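# Lower the banded ring onto the lone board peg

## Task

Slide the banded ring, with its green side facing up, fully down onto the single peg standing by itself on the wooden board. When you finish, nothing of the robot may be touching the ring. The board must end up lying flat, with half or more of it resting on the cloth.

## Robot and tools

ROBOT. There are two identical six-joint arms, left_arm and right_arm, and each ends in a two-finger gripper. The joint order, from base to hand, is waist, shoulder, elbow, wrist pitch, wrist yaw, wrist roll. Stated ranges in radians are: waist -2.618 to 3.054, shoulder 0.000 to 3.142, elbow 0.000 to 3.142, wrist pitch -1.571 to 1.571, wrist yaw -1.571 to 1.571, wrist roll -2.094 to 2.094. A joint's true end may differ from these by up to 0.059 rad. If a target goes more than 0.059 rad beyond an end, and is also further out than the joint's current angle, the call is rejected. A target inside that margin is clipped, and the result may print "joint sent to its limit".

FRAMES. The scene frame has its origin at table height, midway between the nominal arm bases. +z points up, +x points out over the table, and left_arm is on the +y side. The calibrated bases are left_arm at (+0.057, +0.375, +0.033) m and right_arm at (+0.012, -0.294, +0.044) m, both nearly unrotated. Each arm reports its hand pose in its own base frame: end_effector_position in metres and end_effector_quat_wxyz. That point lies between the finger pads, about 1 cm short of the tips. The fingers point along the gripper's +z axis and close along its y axis. Reported poses can be off by a few centimetres, more so at long reach.

ROW FORMAT. Every motion command uses rows of 14 numbers, even when only one arm moves. Numbers 1 to 6 are left_arm's absolute joint target angles in radians, in the joint order above. Number 7 is left_arm's gripper opening. Numbers 8 to 13 are right_arm's six joint targets, and number 14 is its opening. These are absolute targets, not offsets. Opening runs from -1 (closed) to +1 (fully open). Apart from the extremes, the fingers go to where grip_measured would read that number. To keep an arm or gripper still, repeat its current "Joint targets" angles and its current tool command. Sending 0 for the gripper is itself a command.

TOOLS.
- execute_actions(actions, cameras): actions is a list of actions. Each action holds up to 15 rows, and each row is one 1/30 s control step. A shorter action repeats its last row until 15 steps have run. Images come back only when actions is empty or cameras names them. An empty list also returns the scene number and the task.
- move(target, speed, blend, opening_speed, grip_force, blocking, cameras): target is either one 14-number row or a list of up to 15 rows, all absolute joint angles. Every joint moves in sync, so the hand follows a curve rather than a straight line. The move does not avoid obstacles or the other arm. speed is in rad/s for the joint with the longest way to go, from 0.01 to 12.57, default 0.5. It can be one value or one value per target. blend is in rad and rounds corners at the intermediate targets; 0 means stop at each one. opening_speed is the rate of change of the opening command per second, at least 0.2. grip_force is newtons per finger pad, from 10 to 50, with one value or one per arm; it persists until changed, and lower values close more slowly. blocking=false returns after about 0.5 s, and a new move then takes over from the running one. The result adds a "move:" line, such as done, off_target (resting more than 0.035 rad from target), moving, held or fault, and limits=held if steps were withheld. A whole move is capped at 10 s.
- wait(seconds 0 to 10, cameras): the arms hold their last command; any running move carries on.
- stop(cameras): brakes the running move to a halt.
- zoom_image(camera, region): camera is cam_left_wrist or cam_right_wrist, using its latest image. region is [x0, y0, x1, y1] in pixels from the top-left, at most 504 by 504.
- read_manual(section="licences"): returns licence text only.
- finished_scene(scene): ends the scene irreversibly. Pass the current scene's number.

CAMERAS. Only the two wrist cameras exist, cam_left_wrist and cam_right_wrist, each 896x504. Their frames are only approximate.

RESULT LINES. "Joint positions" gives one block per arm: six angles in rad, then the finger opening in metres (0.093 means fully open). "Joint velocities" uses the same layout in rad/s and m/s, and may read "within noise". "Joint targets" shows what the joints are being driven toward right now. "Tool commands" shows each gripper's current command. grip_measured is the gripper motor position on the -1 to +1 scale. The pads meet at about -0.94. An object of width w mm sits at roughly -0.94 + 0.0208*w, and each gripper may read up to 0.02 high. A reading that settles lower does not by itself prove the fingers hold something thin. Joint torques are listed in joint order, include gravity, are positive toward larger angles, and wrap at ±28 N m on joints 1 to 3. "joint command not followed" means the clearance check changed some targets. Step readings list intermediate joint angles for execute_actions calls.

MOTION LIMITS. On each step a joint's target can lead its measured angle by no more than 0.339 rad (waist, shoulder, elbow) or 2.2 rad (wrist joints). If a target would move the hand more than 200 mm, it is scaled back. Friction and gravity can leave joints short of their targets, and small corrections may not happen at all.

GRIPPING. To grasp a rigid object firmly, command about 0.24 below the reading for its width. Keep sending that same value while holding. To release, send a value well above the width reading. Closing in one big jump briefly squeezes very hard.

AVOID. Dropping the ring or letting go of it while it is moving. Hitting the table, fixtures or the board hard, or pressing hard into them. Letting anything fall off the table. Any contact or pressing between the two arms, which can end the scene. Pinching the other gripper's fingers. Loading the wrist-camera cables, whose contact counts as the hand touching. Leaving an arm stretched out or straining, since hot motors warn (MOTOR HOT), then fold the arm at fault, then go limp. Fast moves into contact, which strike harder. Also note that loose objects may occasionally get nudged by the scene itself.

Each tool is called after "Emit:" in YAML: its name, and indented under it one key for each argument.

## Session

Emit:
execute_actions:
  actions: []

Scene clock: 0.00 s.
left_arm: end_effector_position=(+0.4012, +0.0055, +0.0908) grip_measured=+1.000 end_effector_quat_wxyz=(+0.574, -0.025, +0.818, +0.027) | right_arm: end_effector_position=(+0.3872, -0.0355, +0.0779) grip_measured=+1.000 end_effector_quat_wxyz=(+0.566, +0.050, +0.818, -0.090)
Joint positions: left_arm=[-0.028 1.593 0.408 0.838 -0.099 -0.019 0.093] | right_arm=[-0.005 1.617 0.354 0.905 0.2 -0.021 0.093]
Joint velocities: within noise
Joint torques (N m): no reading
Heat: left arm: 32 °C; right arm: 30 °C.
Joint targets: left_arm=[-0.028 1.585 0.417 0.844 -0.099 -0.018] | right_arm=[-0.005 1.608 0.364 0.917 0.200 -0.021]
Tool commands: left_gripper/opening=+1.0 right_gripper/opening=+1.0

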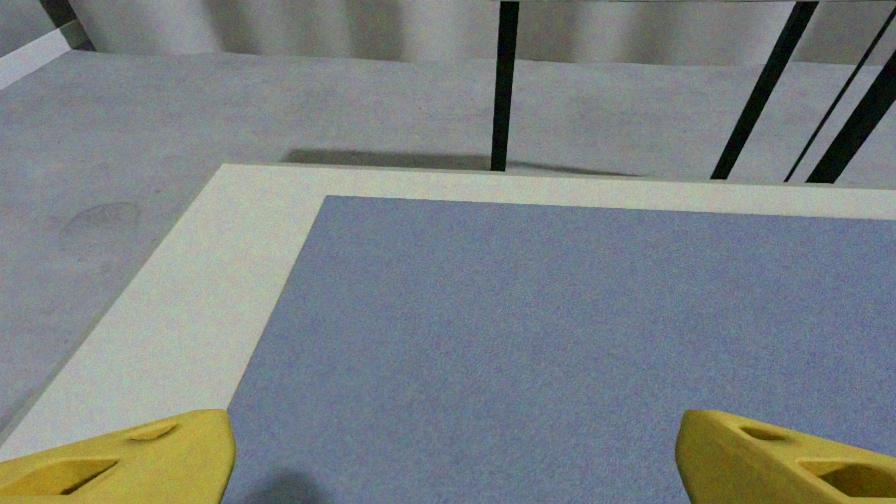

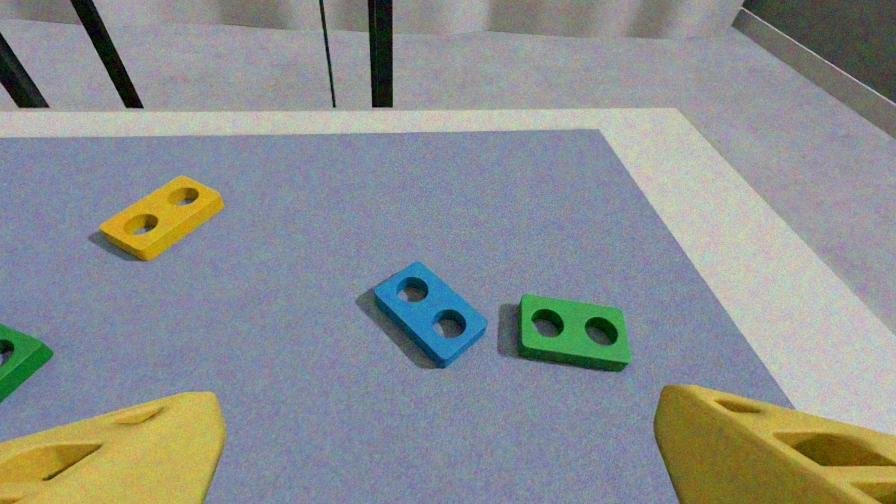

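Emit:
move:
  target: [-0.45, 1.2, 1.0, -0.7, 0, 0, 1, 0.1, 1.2, 1.0, -0.7, 0, 0, 1]
  speed: 1.2
  cameras: ["all"]

Scene clock: 5.03 s.
left_arm: end_effector_position=(+0.2941, -0.1390, +0.1669) grip_measured=+1.000 end_effector_quat_wxyz=(+0.308, +0.204, +0.927, -0.068) | right_arm: end_effector_position=(+0.3191, +0.0280, +0.1600) grip_measured=+1.000 end_effector_quat_wxyz=(+0.302, -0.047, +0.952, +0.007)
Joint positions: left_arm=[-0.445 1.215 0.975 -0.689 -0.006 -0.009 0.093] | right_arm=[0.094 1.218 0.966 -0.706 0.013 -0.008 0.093]
Joint torques (N m): left_arm=[-0.32 -4.97 8.7 1.66 0 0.14] | right_arm=[0.62 -4.83 10.99 1.5 -0.15 0.17]
Heat: left arm: 33 °C; right arm: 31 °C.
Joint targets: left_arm=[-0.450 1.200 1.000 -0.700 0.000 0.000] | right_arm=[0.100 1.200 1.000 -0.700 0.000 0.000]
move: done

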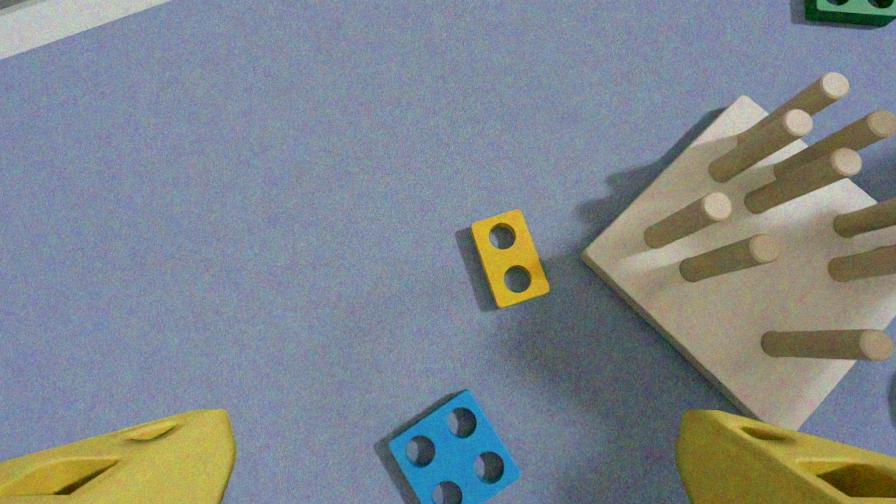

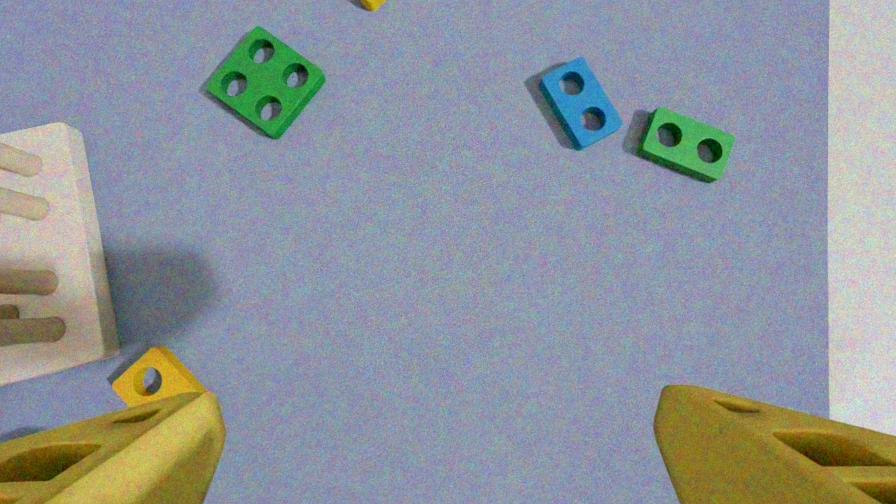

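Emit:
move:
  target: [-0.7, 1.0, 1.2, -1.4, 0, 0, 1, 0.4, 1.0, 1.2, -1.4, 0, 0, 1]
  speed: 1.2
  cameras: ["all"]

Scene clock: 8.27 s.
left_arm: end_effector_position=(+0.1495, -0.1235, +0.2101) grip_measured=+1.000 end_effector_quat_wxyz=(+0.167, +0.330, +0.927, -0.059) | right_arm: end_effector_position=(+0.1761, +0.0717, +0.2061) grip_measured=+1.000 end_effector_quat_wxyz=(+0.164, -0.196, +0.967, +0.028)
Joint positions: left_arm=[-0.694 1.005 1.176 -1.387 -0.004 -0.008 0.093] | right_arm=[0.394 1.006 1.168 -1.399 0.009 -0.007 0.093]
Joint torques (N m): left_arm=[-0.5 -1.63 7.61 1.09 -0.04 0.13] | right_arm=[0.65 -1.52 9.74 0.95 -0.11 0.15]
Heat: left arm: 33 °C; right arm: 31 °C.
Joint targets: left_arm=[-0.700 1.000 1.200 -1.400 0.000 0.000] | right_arm=[0.400 1.000 1.200 -1.400 0.000 0.000]
move: done

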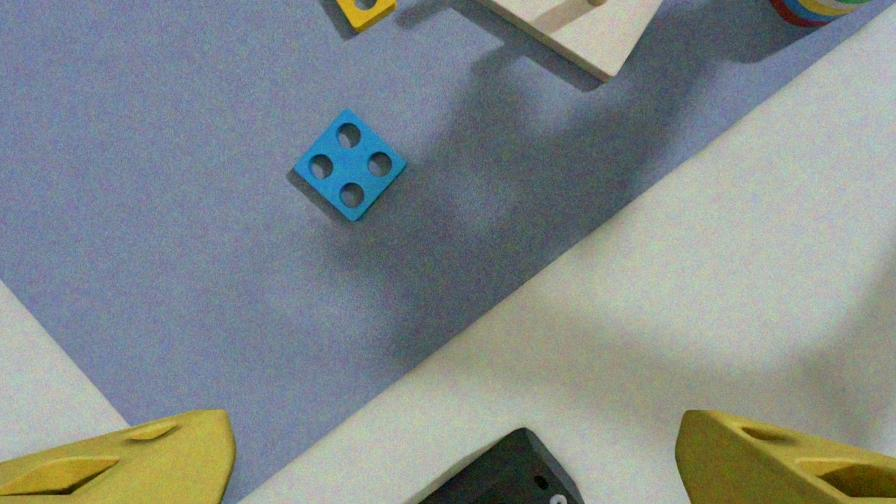

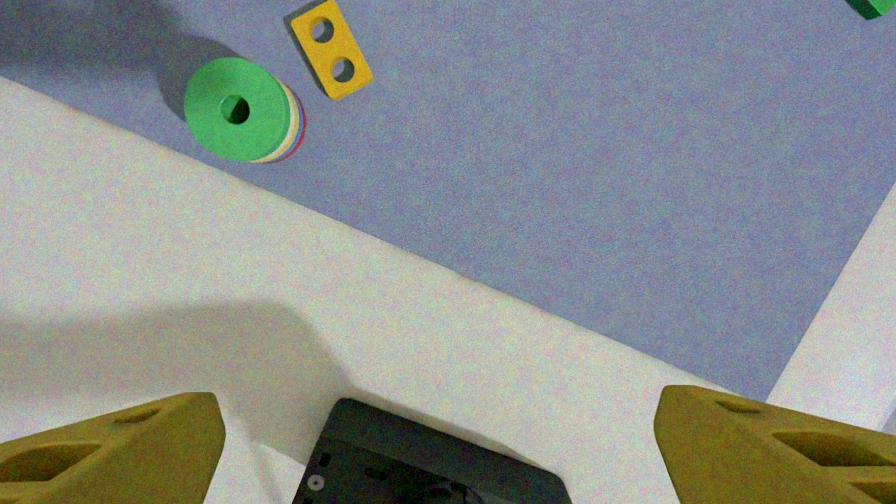

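Emit:
move:
  target: [-0.45, 1.0, 1.2, -1.3, 0, 0, 1, 0.8138, 1.794, 1.36, -1.121, 0, -1.92, 1]
  speed: 1.5
  cameras: ["all"]

Scene clock: 17.10 s.
left_arm: end_effector_position=(+0.1880, -0.0914, +0.2163) grip_measured=+1.000 end_effector_quat_wxyz=(+0.205, +0.216, +0.953, -0.046) | right_arm: end_effector_position=(+0.2206, +0.2299, +0.0750) grip_measured=+1.000 end_effector_quat_wxyz=(+0.008, +0.978, -0.210, +0.000)
Joint positions: left_arm=[-0.456 1.005 1.176 -1.319 -0.004 -0.008 0.093] | right_arm=[0.811 1.784 1.327 -1.129 0.009 -1.908 0.093]
Joint torques (N m): left_arm=[0.7 -1.72 7.54 1.65 -0.03 0.13] | right_arm=[0.59 -5.83 9.5 0.28 -0.18 0]
Heat: left arm: 33 °C; right arm: 31 °C.
Joint targets: left_arm=[-0.450 1.000 1.200 -1.300 0.000 0.000] | right_arm=[0.814 1.794 1.360 -1.121 0.000 -1.920]
move: done

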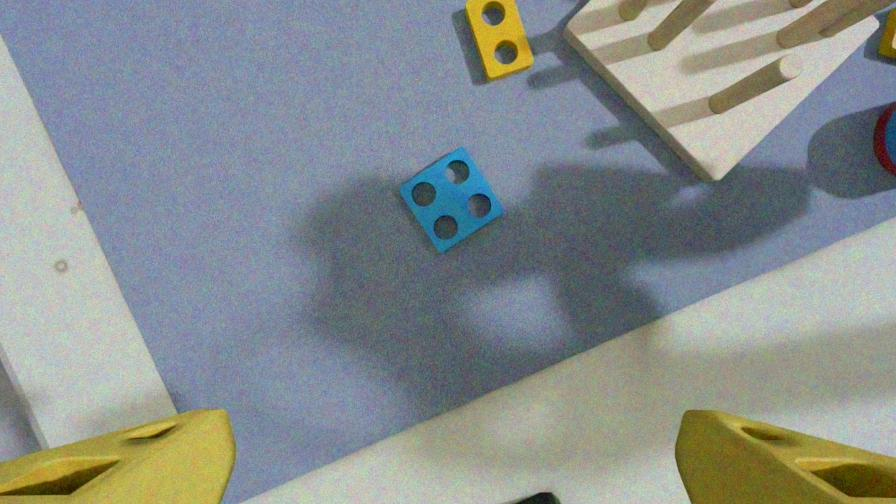

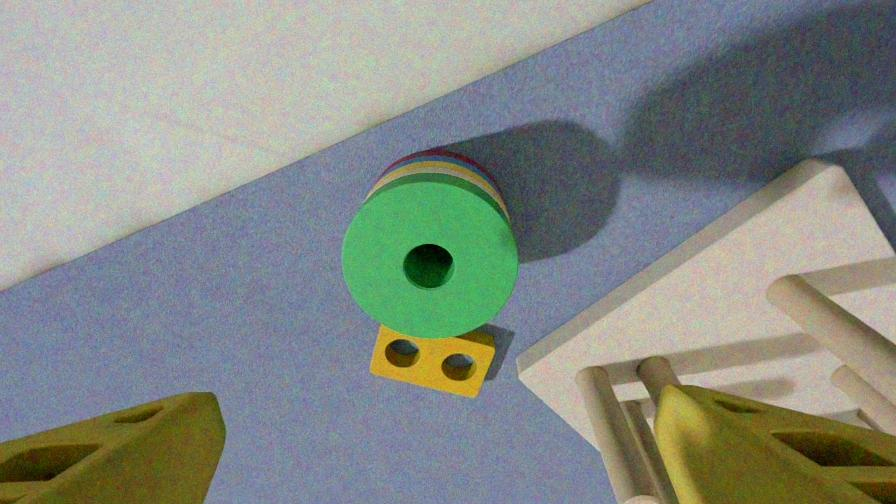

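Emit:
move:
  target:
    - [-0.45, 1.0, 1.2, -1.3, 0, 0, 1, 0.811, 1.905, 1.102, -0.737, 0, -1.92, 1]
    - [-0.45, 1.0, 1.2, -1.3, 0, 0, 1, 0.811, 1.905, 1.102, -0.737, 0, -1.92, 0.02]
  speed: 0.5
  opening_speed: 0.8
  cameras: ["cam_right_wrist"]

Scene clock: 24.57 s.
left_arm: end_effector_position=(+0.1880, -0.0914, +0.2163) grip_measured=+1.000 end_effector_quat_wxyz=(+0.205, +0.216, +0.953, -0.046) | right_arm: end_effector_position=(+0.2278, +0.2375, -0.0094) grip_measured=+0.165 end_effector_quat_wxyz=(-0.014, +0.978, -0.209, +0.014)
Joint positions: left_arm=[-0.456 1.005 1.176 -1.319 -0.004 -0.008 0.093] | right_arm=[0.811 1.895 1.109 -0.746 0.009 -1.911 0.053]
Joint torques (N m): left_arm=[0.79 -1.62 7.64 1.62 0.03 0.11] | right_arm=[0.13 -6.23 5.09 0.4 -0.17 0.01]
Heat: left arm: 34 °C; right arm: 31 °C.
Joint targets: left_arm=[-0.450 1.000 1.200 -1.300 0.000 0.000] | right_arm=[0.811 1.905 1.102 -0.737 0.000 -1.920]
move: done
Images, in order (width x height): cam_right_wrist 896x504.

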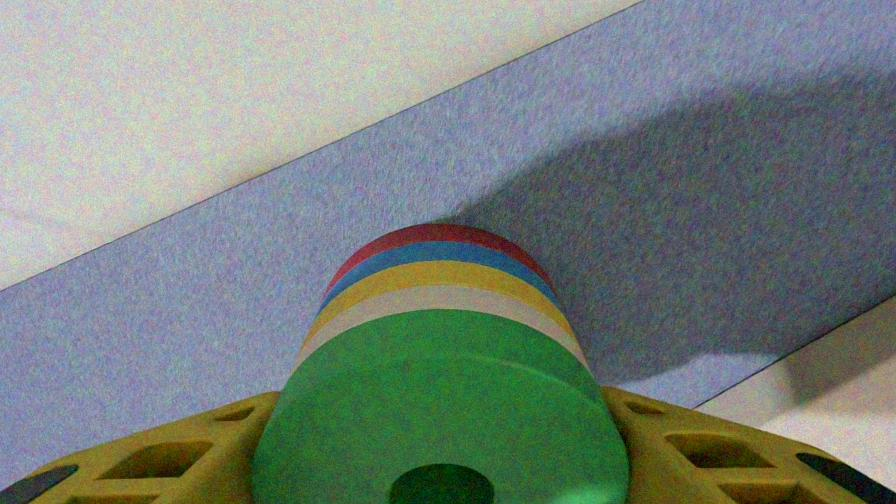

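Emit:
zoom_image:
  camera: "cam_right_wrist"
  region: [200, 200, 700, 504]

Scaled by 1.008 from the camera's 896x504 image, which has a finer 1280x720 frame.

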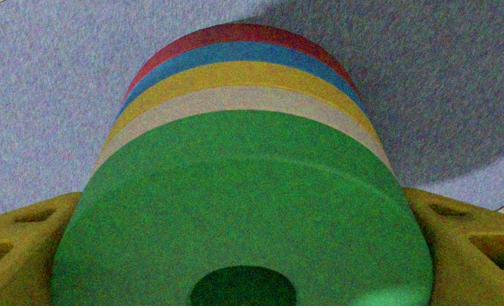

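Emit:
move:
  target:
    - [-0.2, 1.234, 0.7, -0.18, 0.75, 0.15, 1, 0.811, 1.818, 1.39, -1.122, 0, -1.915, 0.02]
    - [0.052, 1.468, 0.235, 0.953, 1.5, 0.3, 1, 0.821, 2.105, 1.874, -1.316, 0, -1.91, 0.02]
  speed: 1.0
  blend: [0.15, 0]
  cameras: ["all"]

Scene clock: 34.63 s.
left_arm: end_effector_position=(+0.2220, -0.1578, +0.1413) grip_measured=+1.000 end_effector_quat_wxyz=(+0.524, +0.474, +0.535, -0.463) | right_arm: end_effector_position=(+0.2795, +0.2943, +0.0971) grip_measured=+0.150 end_effector_quat_wxyz=(-0.002, +0.978, -0.207, +0.006)
Joint positions: left_arm=[0.046 1.459 0.238 0.93 1.492 0.29 0.093] | right_arm=[0.815 2.09 1.838 -1.307 0.009 -1.911 0.052]
Joint torques (N m): left_arm=[0.76 -2.5 4.15 1.96 0.19 0.13] | right_arm=[0.73 -7.91 10.02 0.11 -0.18 0.1]
Heat: left arm: 35 °C; right arm: 33 °C.
Joint targets: left_arm=[0.052 1.468 0.235 0.953 1.500 0.300] | right_arm=[0.821 2.105 1.874 -1.316 0.000 -1.910]
move: off_target (right_arm); right_arm: the elbow is farthest, 0.036 rad from its target

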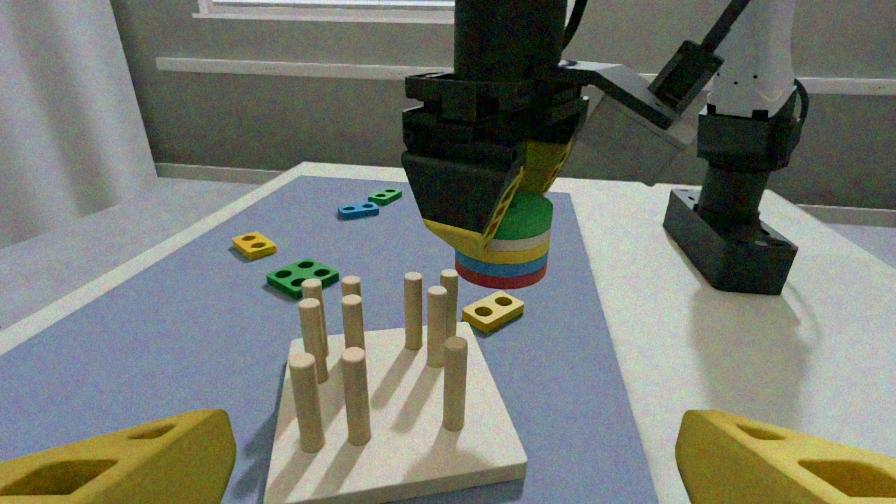

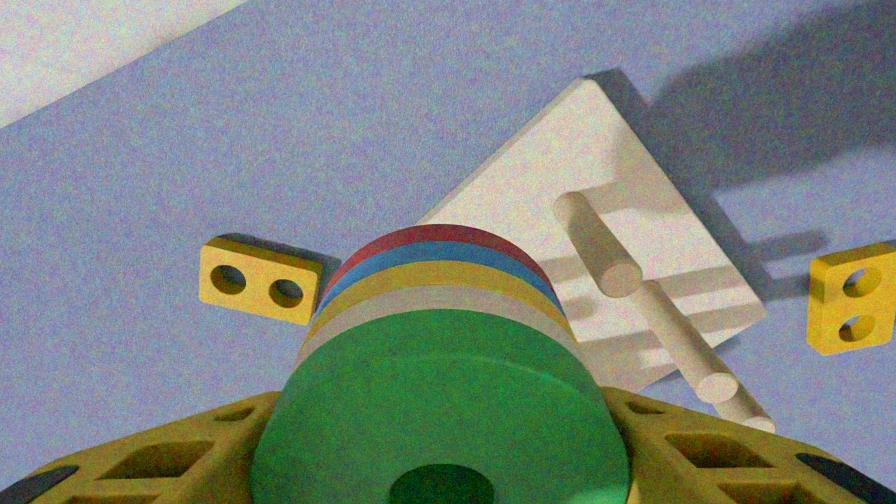

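Emit:
move:
  target: [0.052, 1.468, 0.235, 0.953, 1.5, 0.3, 1, 0.858, 2.36, 2.206, -1.404, 0, -1.87, 0.02]
  speed: 0.5
  cameras: ["all"]

Scene clock: 37.13 s.
left_arm: end_effector_position=(+0.2220, -0.1578, +0.1413) grip_measured=+1.000 end_effector_quat_wxyz=(+0.524, +0.474, +0.535, -0.463) | right_arm: end_effector_position=(+0.3014, +0.3429, +0.0756) grip_measured=+0.150 end_effector_quat_wxyz=(+0.002, +0.979, -0.206, +0.004)
Joint positions: left_arm=[0.046 1.459 0.238 0.931 1.492 0.29 0.093] | right_arm=[0.853 2.347 2.17 -1.395 0.009 -1.874 0.052]
Joint torques (N m): left_arm=[0.77 -2.65 3.97 1.93 0.2 0.14] | right_arm=[0.66 -9.57 9.89 0.13 -0.18 0.13]
Heat: left arm: 34 °C; right arm: 33 °C.
Joint targets: left_arm=[0.052 1.468 0.235 0.953 1.500 0.300] | right_arm=[0.858 2.360 2.206 -1.404 0.000 -1.870]
move: off_target (right_arm); right_arm: the elbow is farthest, 0.036 rad from its target

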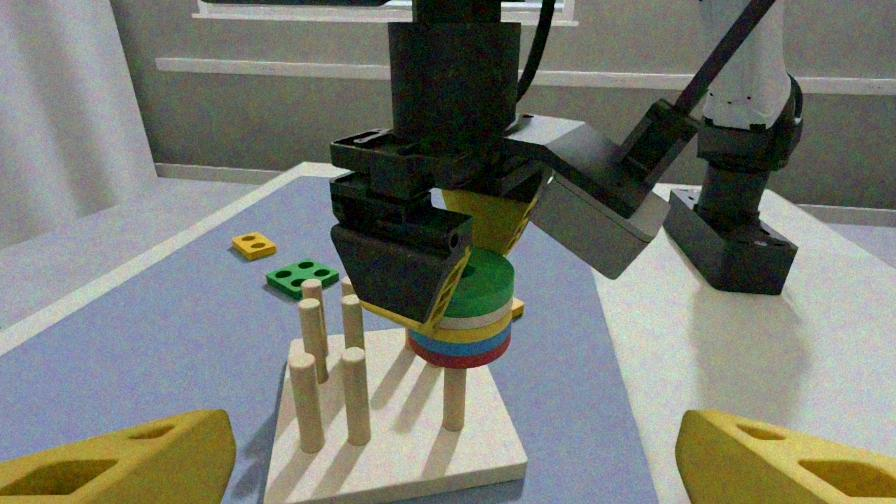

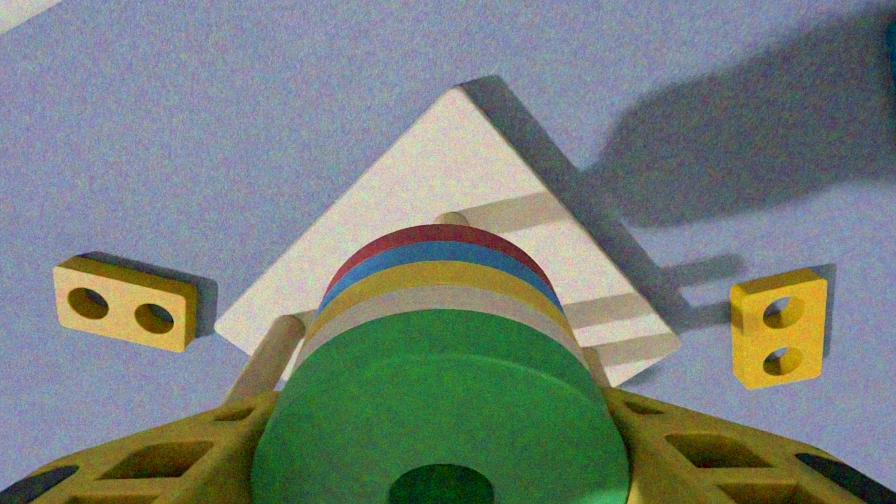

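Emit:
zoom_image:
  camera: "cam_left_wrist"
  region: [370, 230, 570, 450]

Emit:
zoom_image:
  camera: "cam_right_wrist"
  region: [240, 180, 680, 504]

Scaled by 2.291 from the camera's 896x504 image, which has a finer 1280x720 frame.

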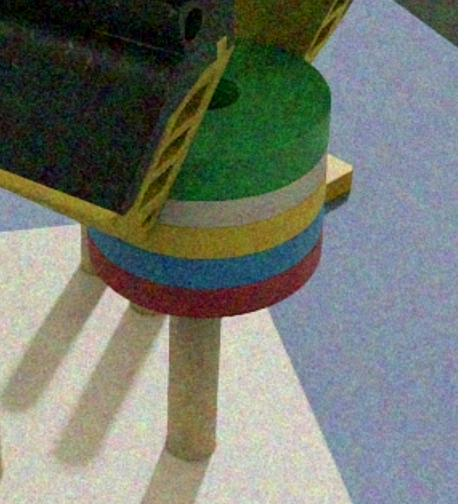

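Scaled by 1.145 from the camera's 896x504 image, which has a finer 1280x720 frame.

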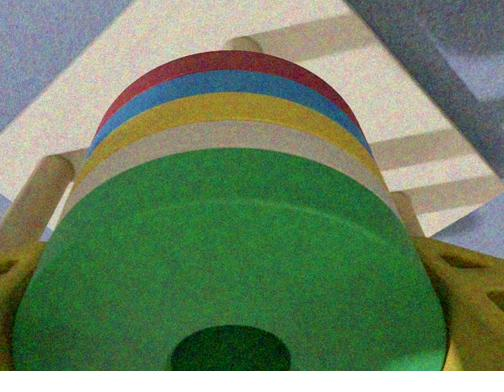

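Emit:
move:
  target: [0.052, 1.468, 0.235, 0.953, 1.5, 0.3, 1, 0.8425, 2.36, 2.127, -1.352, 0, -1.87, 0.02]
  speed: 0.3
  cameras: ["all"]

Emit:
zoom_image:
  camera: "cam_left_wrist"
  region: [370, 230, 570, 450]

Emit:
zoom_image:
  camera: "cam_right_wrist"
  region: [240, 180, 680, 504]

Scene clock: 43.70 s.
left_arm: end_effector_position=(+0.2220, -0.1578, +0.1413) grip_measured=+1.000 end_effector_quat_wxyz=(+0.524, +0.474, +0.535, -0.463) | right_arm: end_effector_position=(+0.3033, +0.3422, +0.0670) grip_measured=+0.150 end_effector_quat_wxyz=(+0.002, +0.978, -0.208, +0.004)
Joint positions: left_arm=[0.046 1.459 0.238 0.931 1.492 0.29 0.093] | right_arm=[0.849 2.347 2.136 -1.359 0.009 -1.874 0.052]
Joint torques (N m): left_arm=[0.79 -2.54 4.3 1.97 0.15 0.15] | right_arm=[-0.53 -9.59 5.61 0.29 -0.19 0.13]
Heat: left arm: 34 °C; right arm: 36 °C.
Joint targets: left_arm=[0.052 1.468 0.235 0.953 1.500 0.300] | right_arm=[0.842 2.360 2.127 -1.352 0.000 -1.870]
move: done

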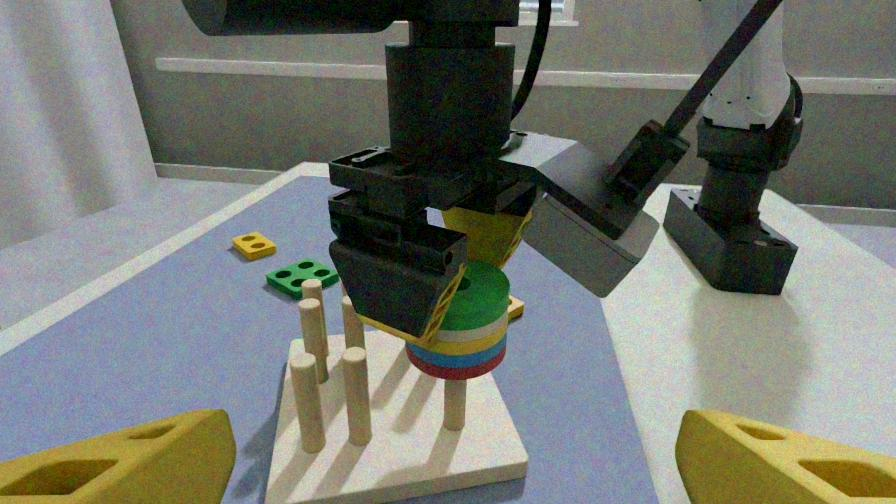

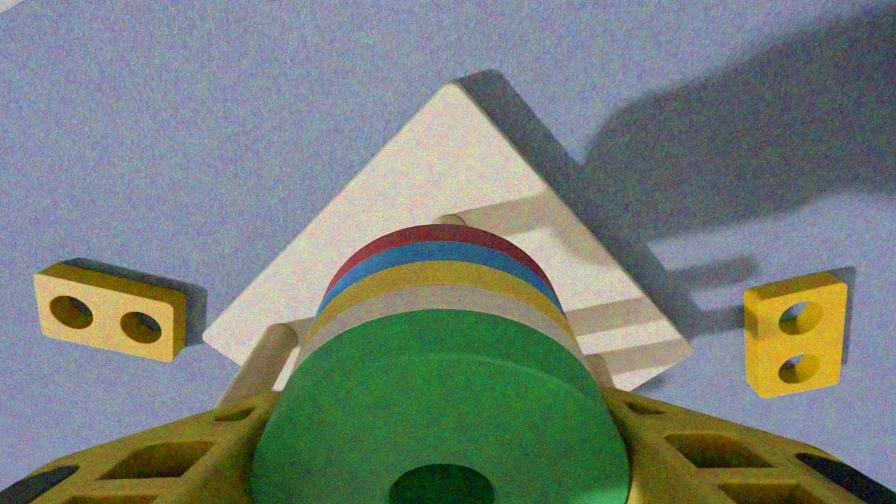

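Scaled by 2.291 from the camera's 896x504 image, which has a finer 1280x720 frame.

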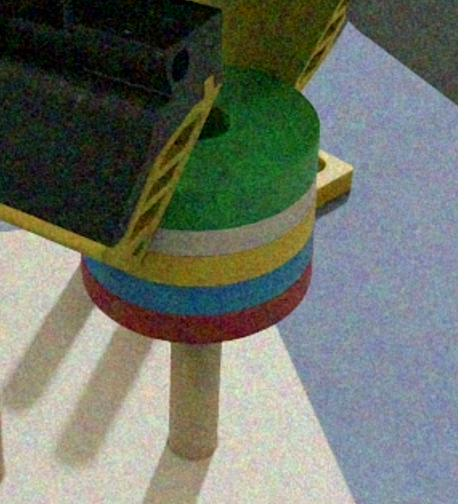

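Scaled by 1.145 from the camera's 896x504 image, which has a finer 1280x720 frame.

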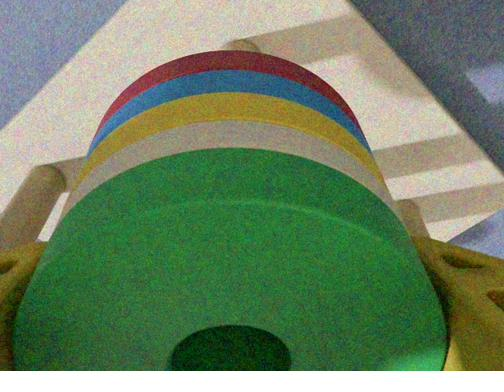

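Emit:
move:
  target: [0.052, 1.468, 0.235, 0.953, 1.5, 0.3, 1, 0.845, 2.36, 2.08, -1.305, 0, -1.87, 0.02]
  speed: 0.3
  cameras: ["all"]

Emit:
zoom_image:
  camera: "cam_left_wrist"
  region: [370, 230, 570, 450]

Scene clock: 46.50 s.
left_arm: end_effector_position=(+0.2220, -0.1578, +0.1413) grip_measured=+1.000 end_effector_quat_wxyz=(+0.524, +0.474, +0.535, -0.463) | right_arm: end_effector_position=(+0.3033, +0.3422, +0.0552) grip_measured=+0.150 end_effector_quat_wxyz=(+0.002, +0.978, -0.208, +0.004)
Joint positions: left_arm=[0.046 1.459 0.238 0.931 1.492 0.29 0.093] | right_arm=[0.849 2.347 2.089 -1.313 0.009 -1.874 0.052]
Joint torques (N m): left_arm=[0.73 -2.3 4.04 1.97 0.21 0.16] | right_arm=[-0.25 -9.63 5.56 0.3 -0.17 0.13]
Heat: left arm: 34 °C; right arm: 37 °C.
Joint targets: left_arm=[0.052 1.468 0.235 0.953 1.500 0.300] | right_arm=[0.845 2.360 2.080 -1.305 0.000 -1.870]
move: done

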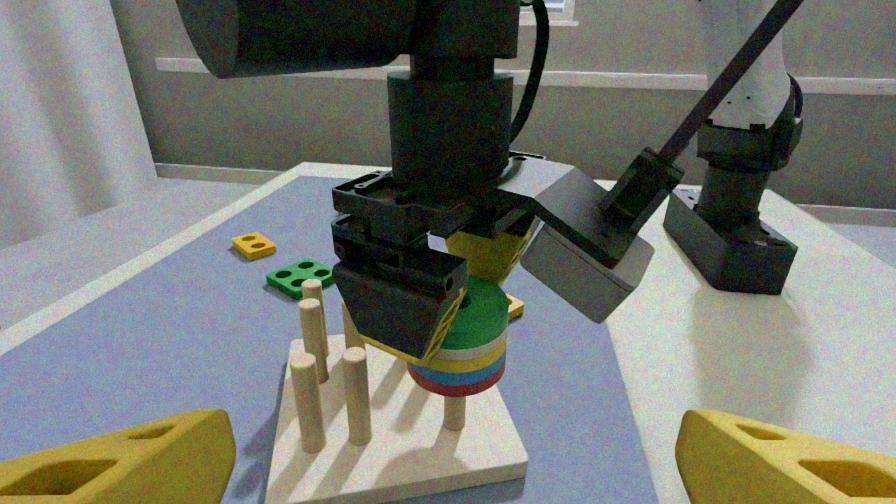

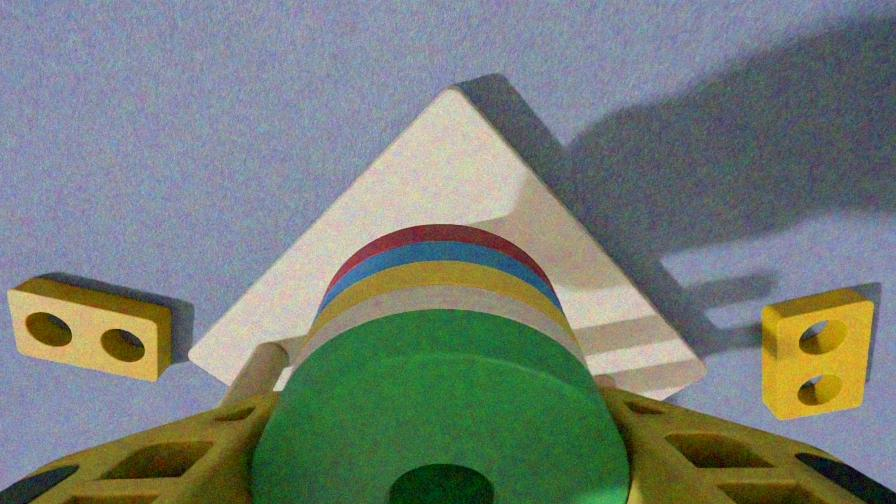

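Scaled by 2.291 from the camera's 896x504 image, which has a finer 1280x720 frame.

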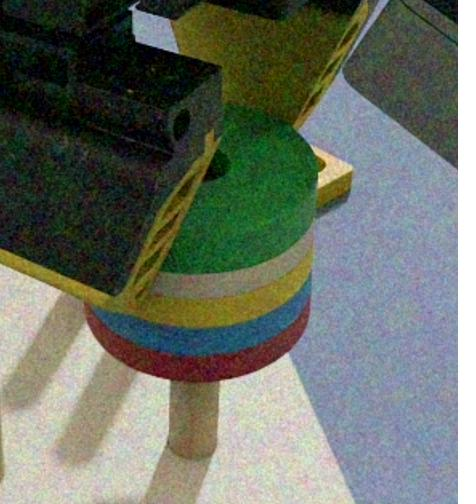

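Emit:
move:
  target: [0.052, 1.468, 0.235, 0.953, 1.5, 0.3, 1, 0.847, 2.36, 1.957, -1.171, 0, -1.87, 0.02]
  speed: 0.3
  cameras: ["all"]

Emit:
zoom_image:
  camera: "cam_left_wrist"
  region: [370, 270, 570, 490]

Scene clock: 48.17 s.
left_arm: end_effector_position=(+0.2220, -0.1578, +0.1413) grip_measured=+1.000 end_effector_quat_wxyz=(+0.524, +0.474, +0.535, -0.463) | right_arm: end_effector_position=(+0.3032, +0.3422, +0.0243) grip_measured=+0.150 end_effector_quat_wxyz=(-0.003, +0.978, -0.208, +0.006)
Joint positions: left_arm=[0.046 1.459 0.238 0.931 1.492 0.29 0.093] | right_arm=[0.849 2.347 1.966 -1.18 0.008 -1.874 0.052]
Joint torques (N m): left_arm=[0.83 -2.5 4.01 1.92 0.22 0.16] | right_arm=[-0.02 -9.62 5.56 0.33 -0.17 0.12]
Heat: left arm: 34 °C; right arm: 38 °C.
Joint targets: left_arm=[0.052 1.468 0.235 0.953 1.500 0.300] | right_arm=[0.847 2.360 1.957 -1.171 0.000 -1.870]
move: done

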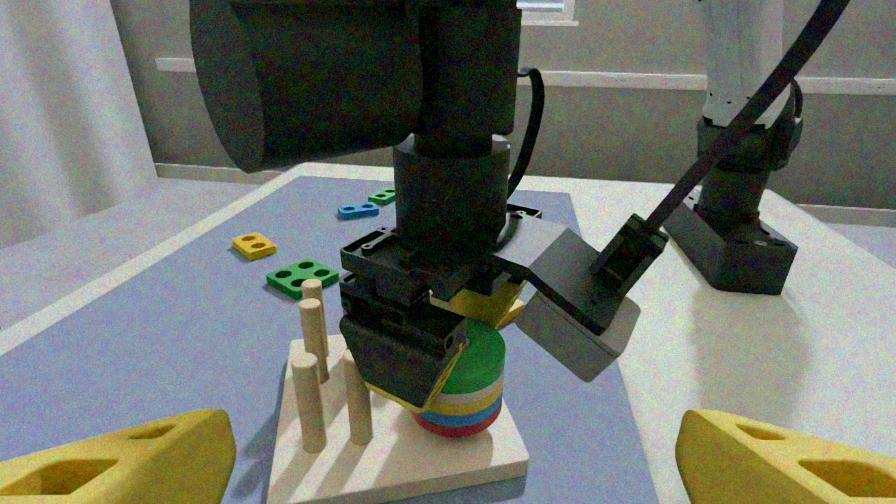

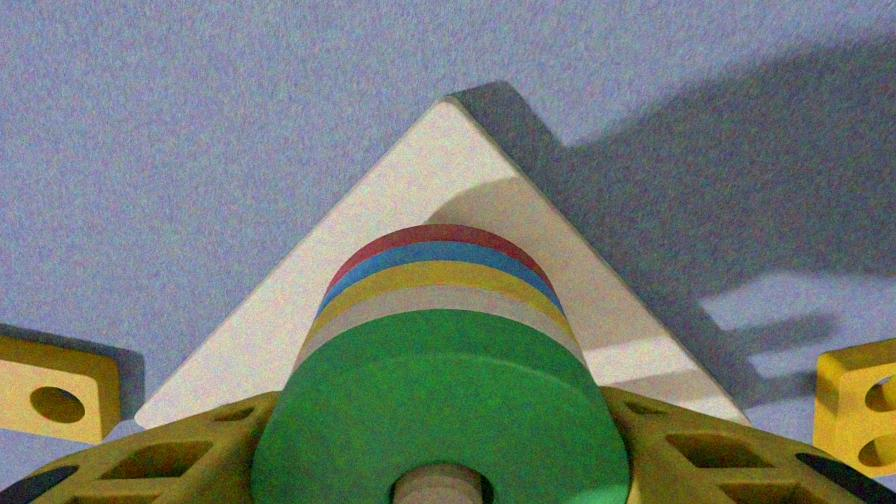

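Scaled by 2.291 from the camera's 896x504 image, which has a finer 1280x720 frame.

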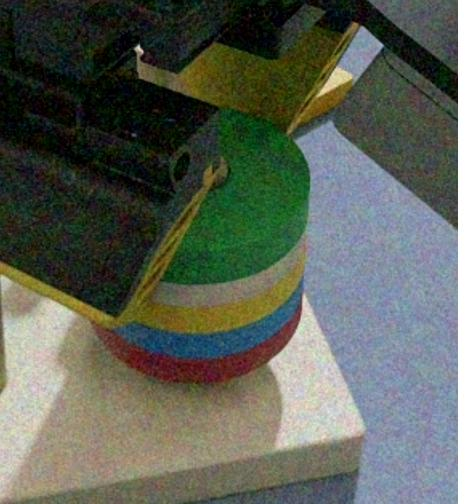

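Emit:
move:
  target: [0.052, 1.468, 0.235, 0.953, 1.5, 0.3, 1, 0.847, 2.36, 1.9225, -1.131, 0, -1.87, 0.02]
  speed: 0.25
  cameras: ["all"]

Emit:
zoom_image:
  camera: "cam_left_wrist"
  region: [370, 270, 570, 490]

Scene clock: 49.43 s.
left_arm: end_effector_position=(+0.2220, -0.1578, +0.1413) grip_measured=+1.000 end_effector_quat_wxyz=(+0.524, +0.474, +0.535, -0.463) | right_arm: end_effector_position=(+0.3032, +0.3423, +0.0157) grip_measured=+0.150 end_effector_quat_wxyz=(-0.005, +0.978, -0.208, +0.007)
Joint positions: left_arm=[0.046 1.459 0.238 0.931 1.492 0.29 0.093] | right_arm=[0.849 2.347 1.932 -1.14 0.008 -1.874 0.052]
Joint torques (N m): left_arm=[0.64 -2.45 4.03 2.01 0.18 0.16] | right_arm=[-0.09 -9.62 5.52 0.32 -0.16 0.13]
Heat: left arm: 34 °C; right arm: 38 °C.
Joint targets: left_arm=[0.052 1.468 0.235 0.953 1.500 0.300] | right_arm=[0.847 2.360 1.923 -1.131 0.000 -1.870]
move: done

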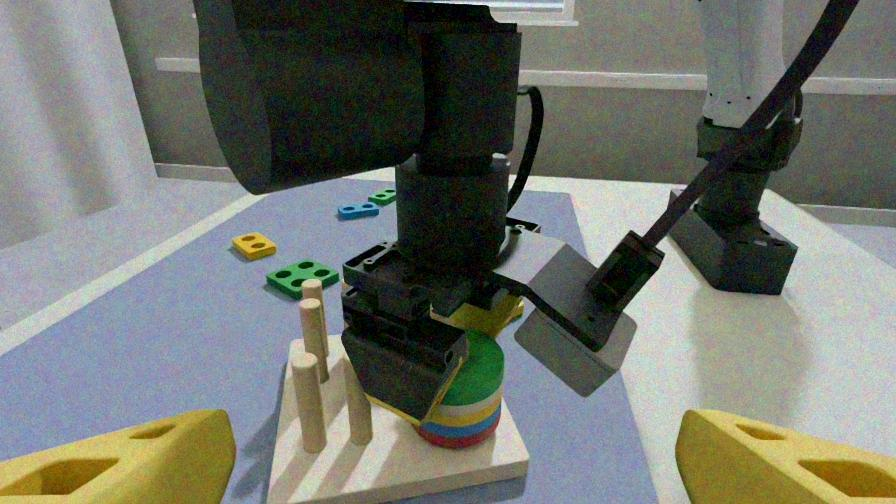

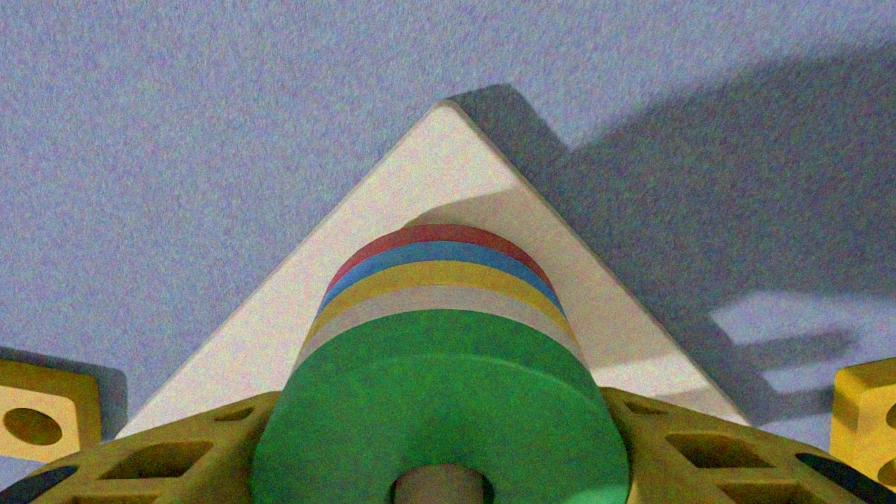

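Scaled by 2.291 from the camera's 896x504 image, which has a finer 1280x720 frame.

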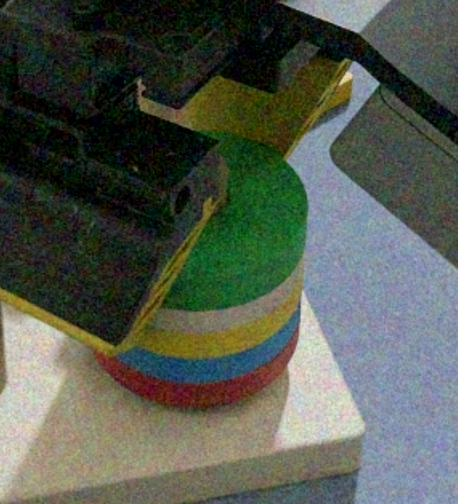

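Emit:
move:
  target: [0.052, 1.468, 0.235, 0.953, 1.5, 0.3, 1, 0.848, 2.36, 1.906, -1.111, 0, -1.87, 0.02]
  speed: 0.1
  cameras: ["all"]

Emit:
zoom_image:
  camera: "cam_left_wrist"
  region: [370, 270, 570, 490]

Scene clock: 50.63 s.
left_arm: end_effector_position=(+0.2220, -0.1578, +0.1413) grip_measured=+1.000 end_effector_quat_wxyz=(+0.524, +0.474, +0.535, -0.463) | right_arm: end_effector_position=(+0.3033, +0.3424, +0.0117) grip_measured=+0.150 end_effector_quat_wxyz=(-0.007, +0.978, -0.208, +0.008)
Joint positions: left_arm=[0.046 1.459 0.238 0.931 1.492 0.29 0.093] | right_arm=[0.849 2.347 1.915 -1.119 0.008 -1.874 0.052]
Joint torques (N m): left_arm=[0.79 -2.26 4.07 1.92 0.22 0.17] | right_arm=[0.05 -9.58 5.57 0.35 -0.18 0.13]
Heat: left arm: 34 °C; right arm: 38 °C.
Joint targets: left_arm=[0.052 1.468 0.235 0.953 1.500 0.300] | right_arm=[0.848 2.360 1.906 -1.111 0.000 -1.870]
move: done

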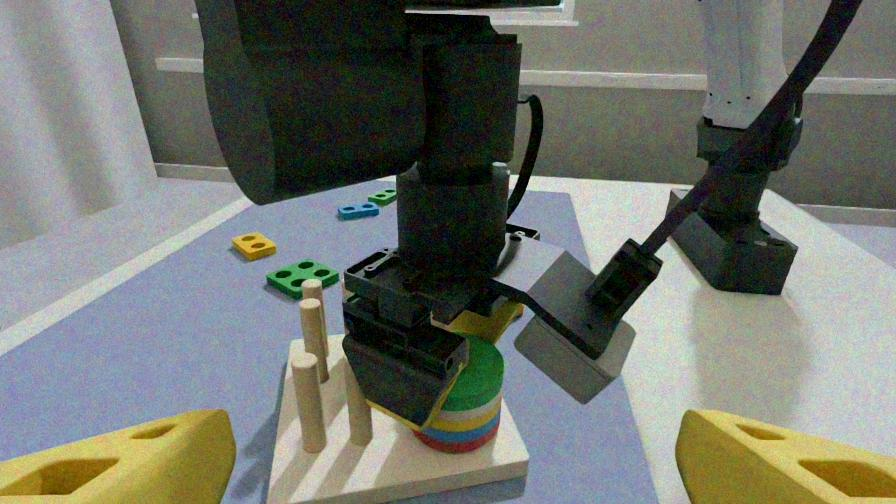

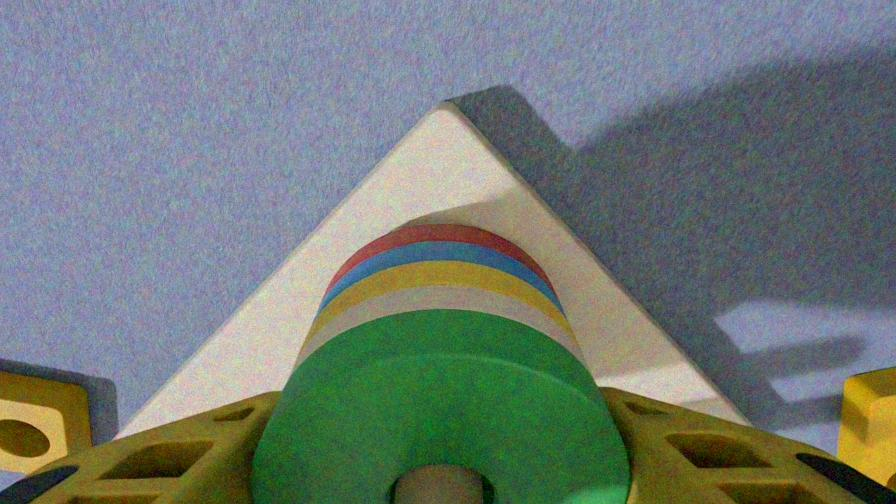

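Scaled by 2.291 from the camera's 896x504 image, which has a finer 1280x720 frame.

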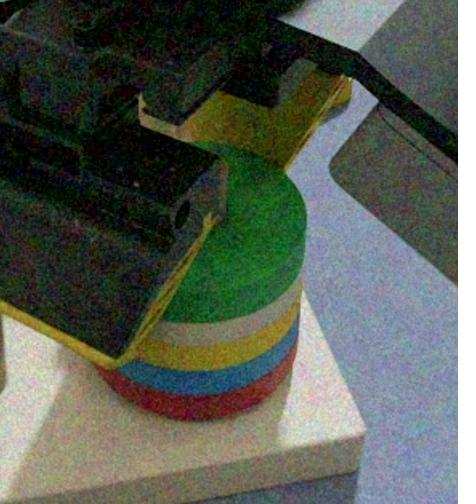

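Emit:
move:
  target: [0.052, 1.468, 0.235, 0.953, 1.5, 0.3, 1, 0.848, 2.36, 1.894, -1.0965, 0, -1.87, 0.02]
  speed: 0.08
  cameras: ["cam_left_wrist"]

Emit:
zoom_image:
  camera: "cam_left_wrist"
  region: [370, 270, 570, 490]

Scene clock: 51.73 s.
left_arm: end_effector_position=(+0.2220, -0.1578, +0.1413) grip_measured=+1.000 end_effector_quat_wxyz=(+0.524, +0.474, +0.535, -0.463) | right_arm: end_effector_position=(+0.3033, +0.3423, +0.0087) grip_measured=+0.150 end_effector_quat_wxyz=(-0.008, +0.978, -0.208, +0.009)
Joint positions: left_arm=[0.046 1.459 0.238 0.931 1.492 0.29 0.093] | right_arm=[0.849 2.347 1.903 -1.105 0.008 -1.874 0.052]
Joint torques (N m): left_arm=[0.77 -2.47 4 1.91 0.19 0.13] | right_arm=[0.01 -9.58 5.53 0.33 -0.17 0.12]
Heat: left arm: 33 °C; right arm: 39 °C.
Joint targets: left_arm=[0.052 1.468 0.235 0.953 1.500 0.300] | right_arm=[0.848 2.360 1.894 -1.096 0.000 -1.870]
move: done
Images, in order (width x height): cam_left_wrist 896x504.

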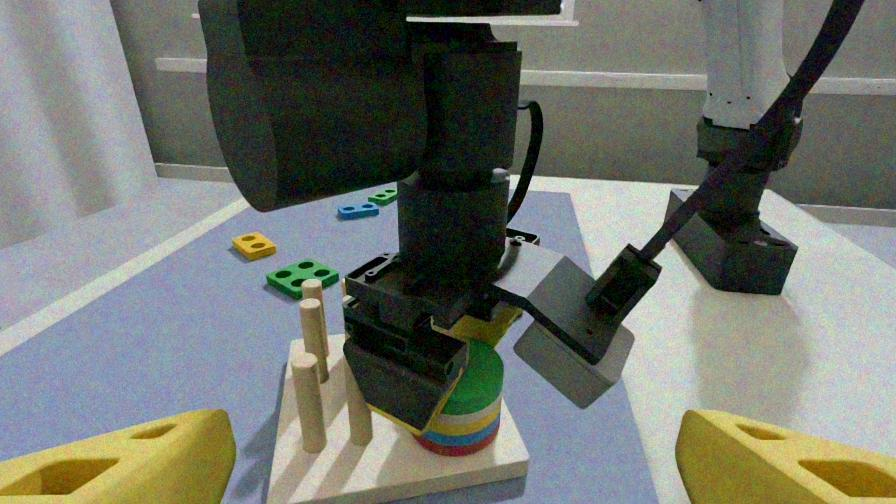

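Scaled by 2.291 from the camera's 896x504 image, which has a finer 1280x720 frame.

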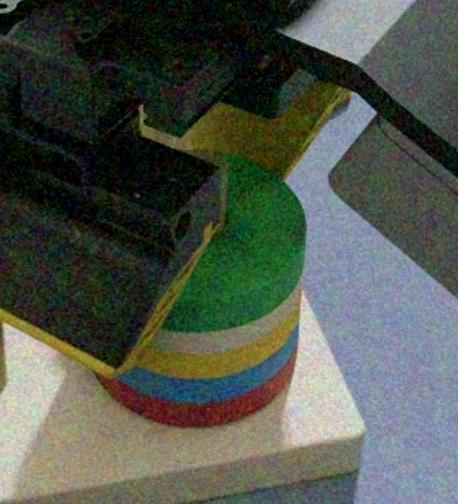

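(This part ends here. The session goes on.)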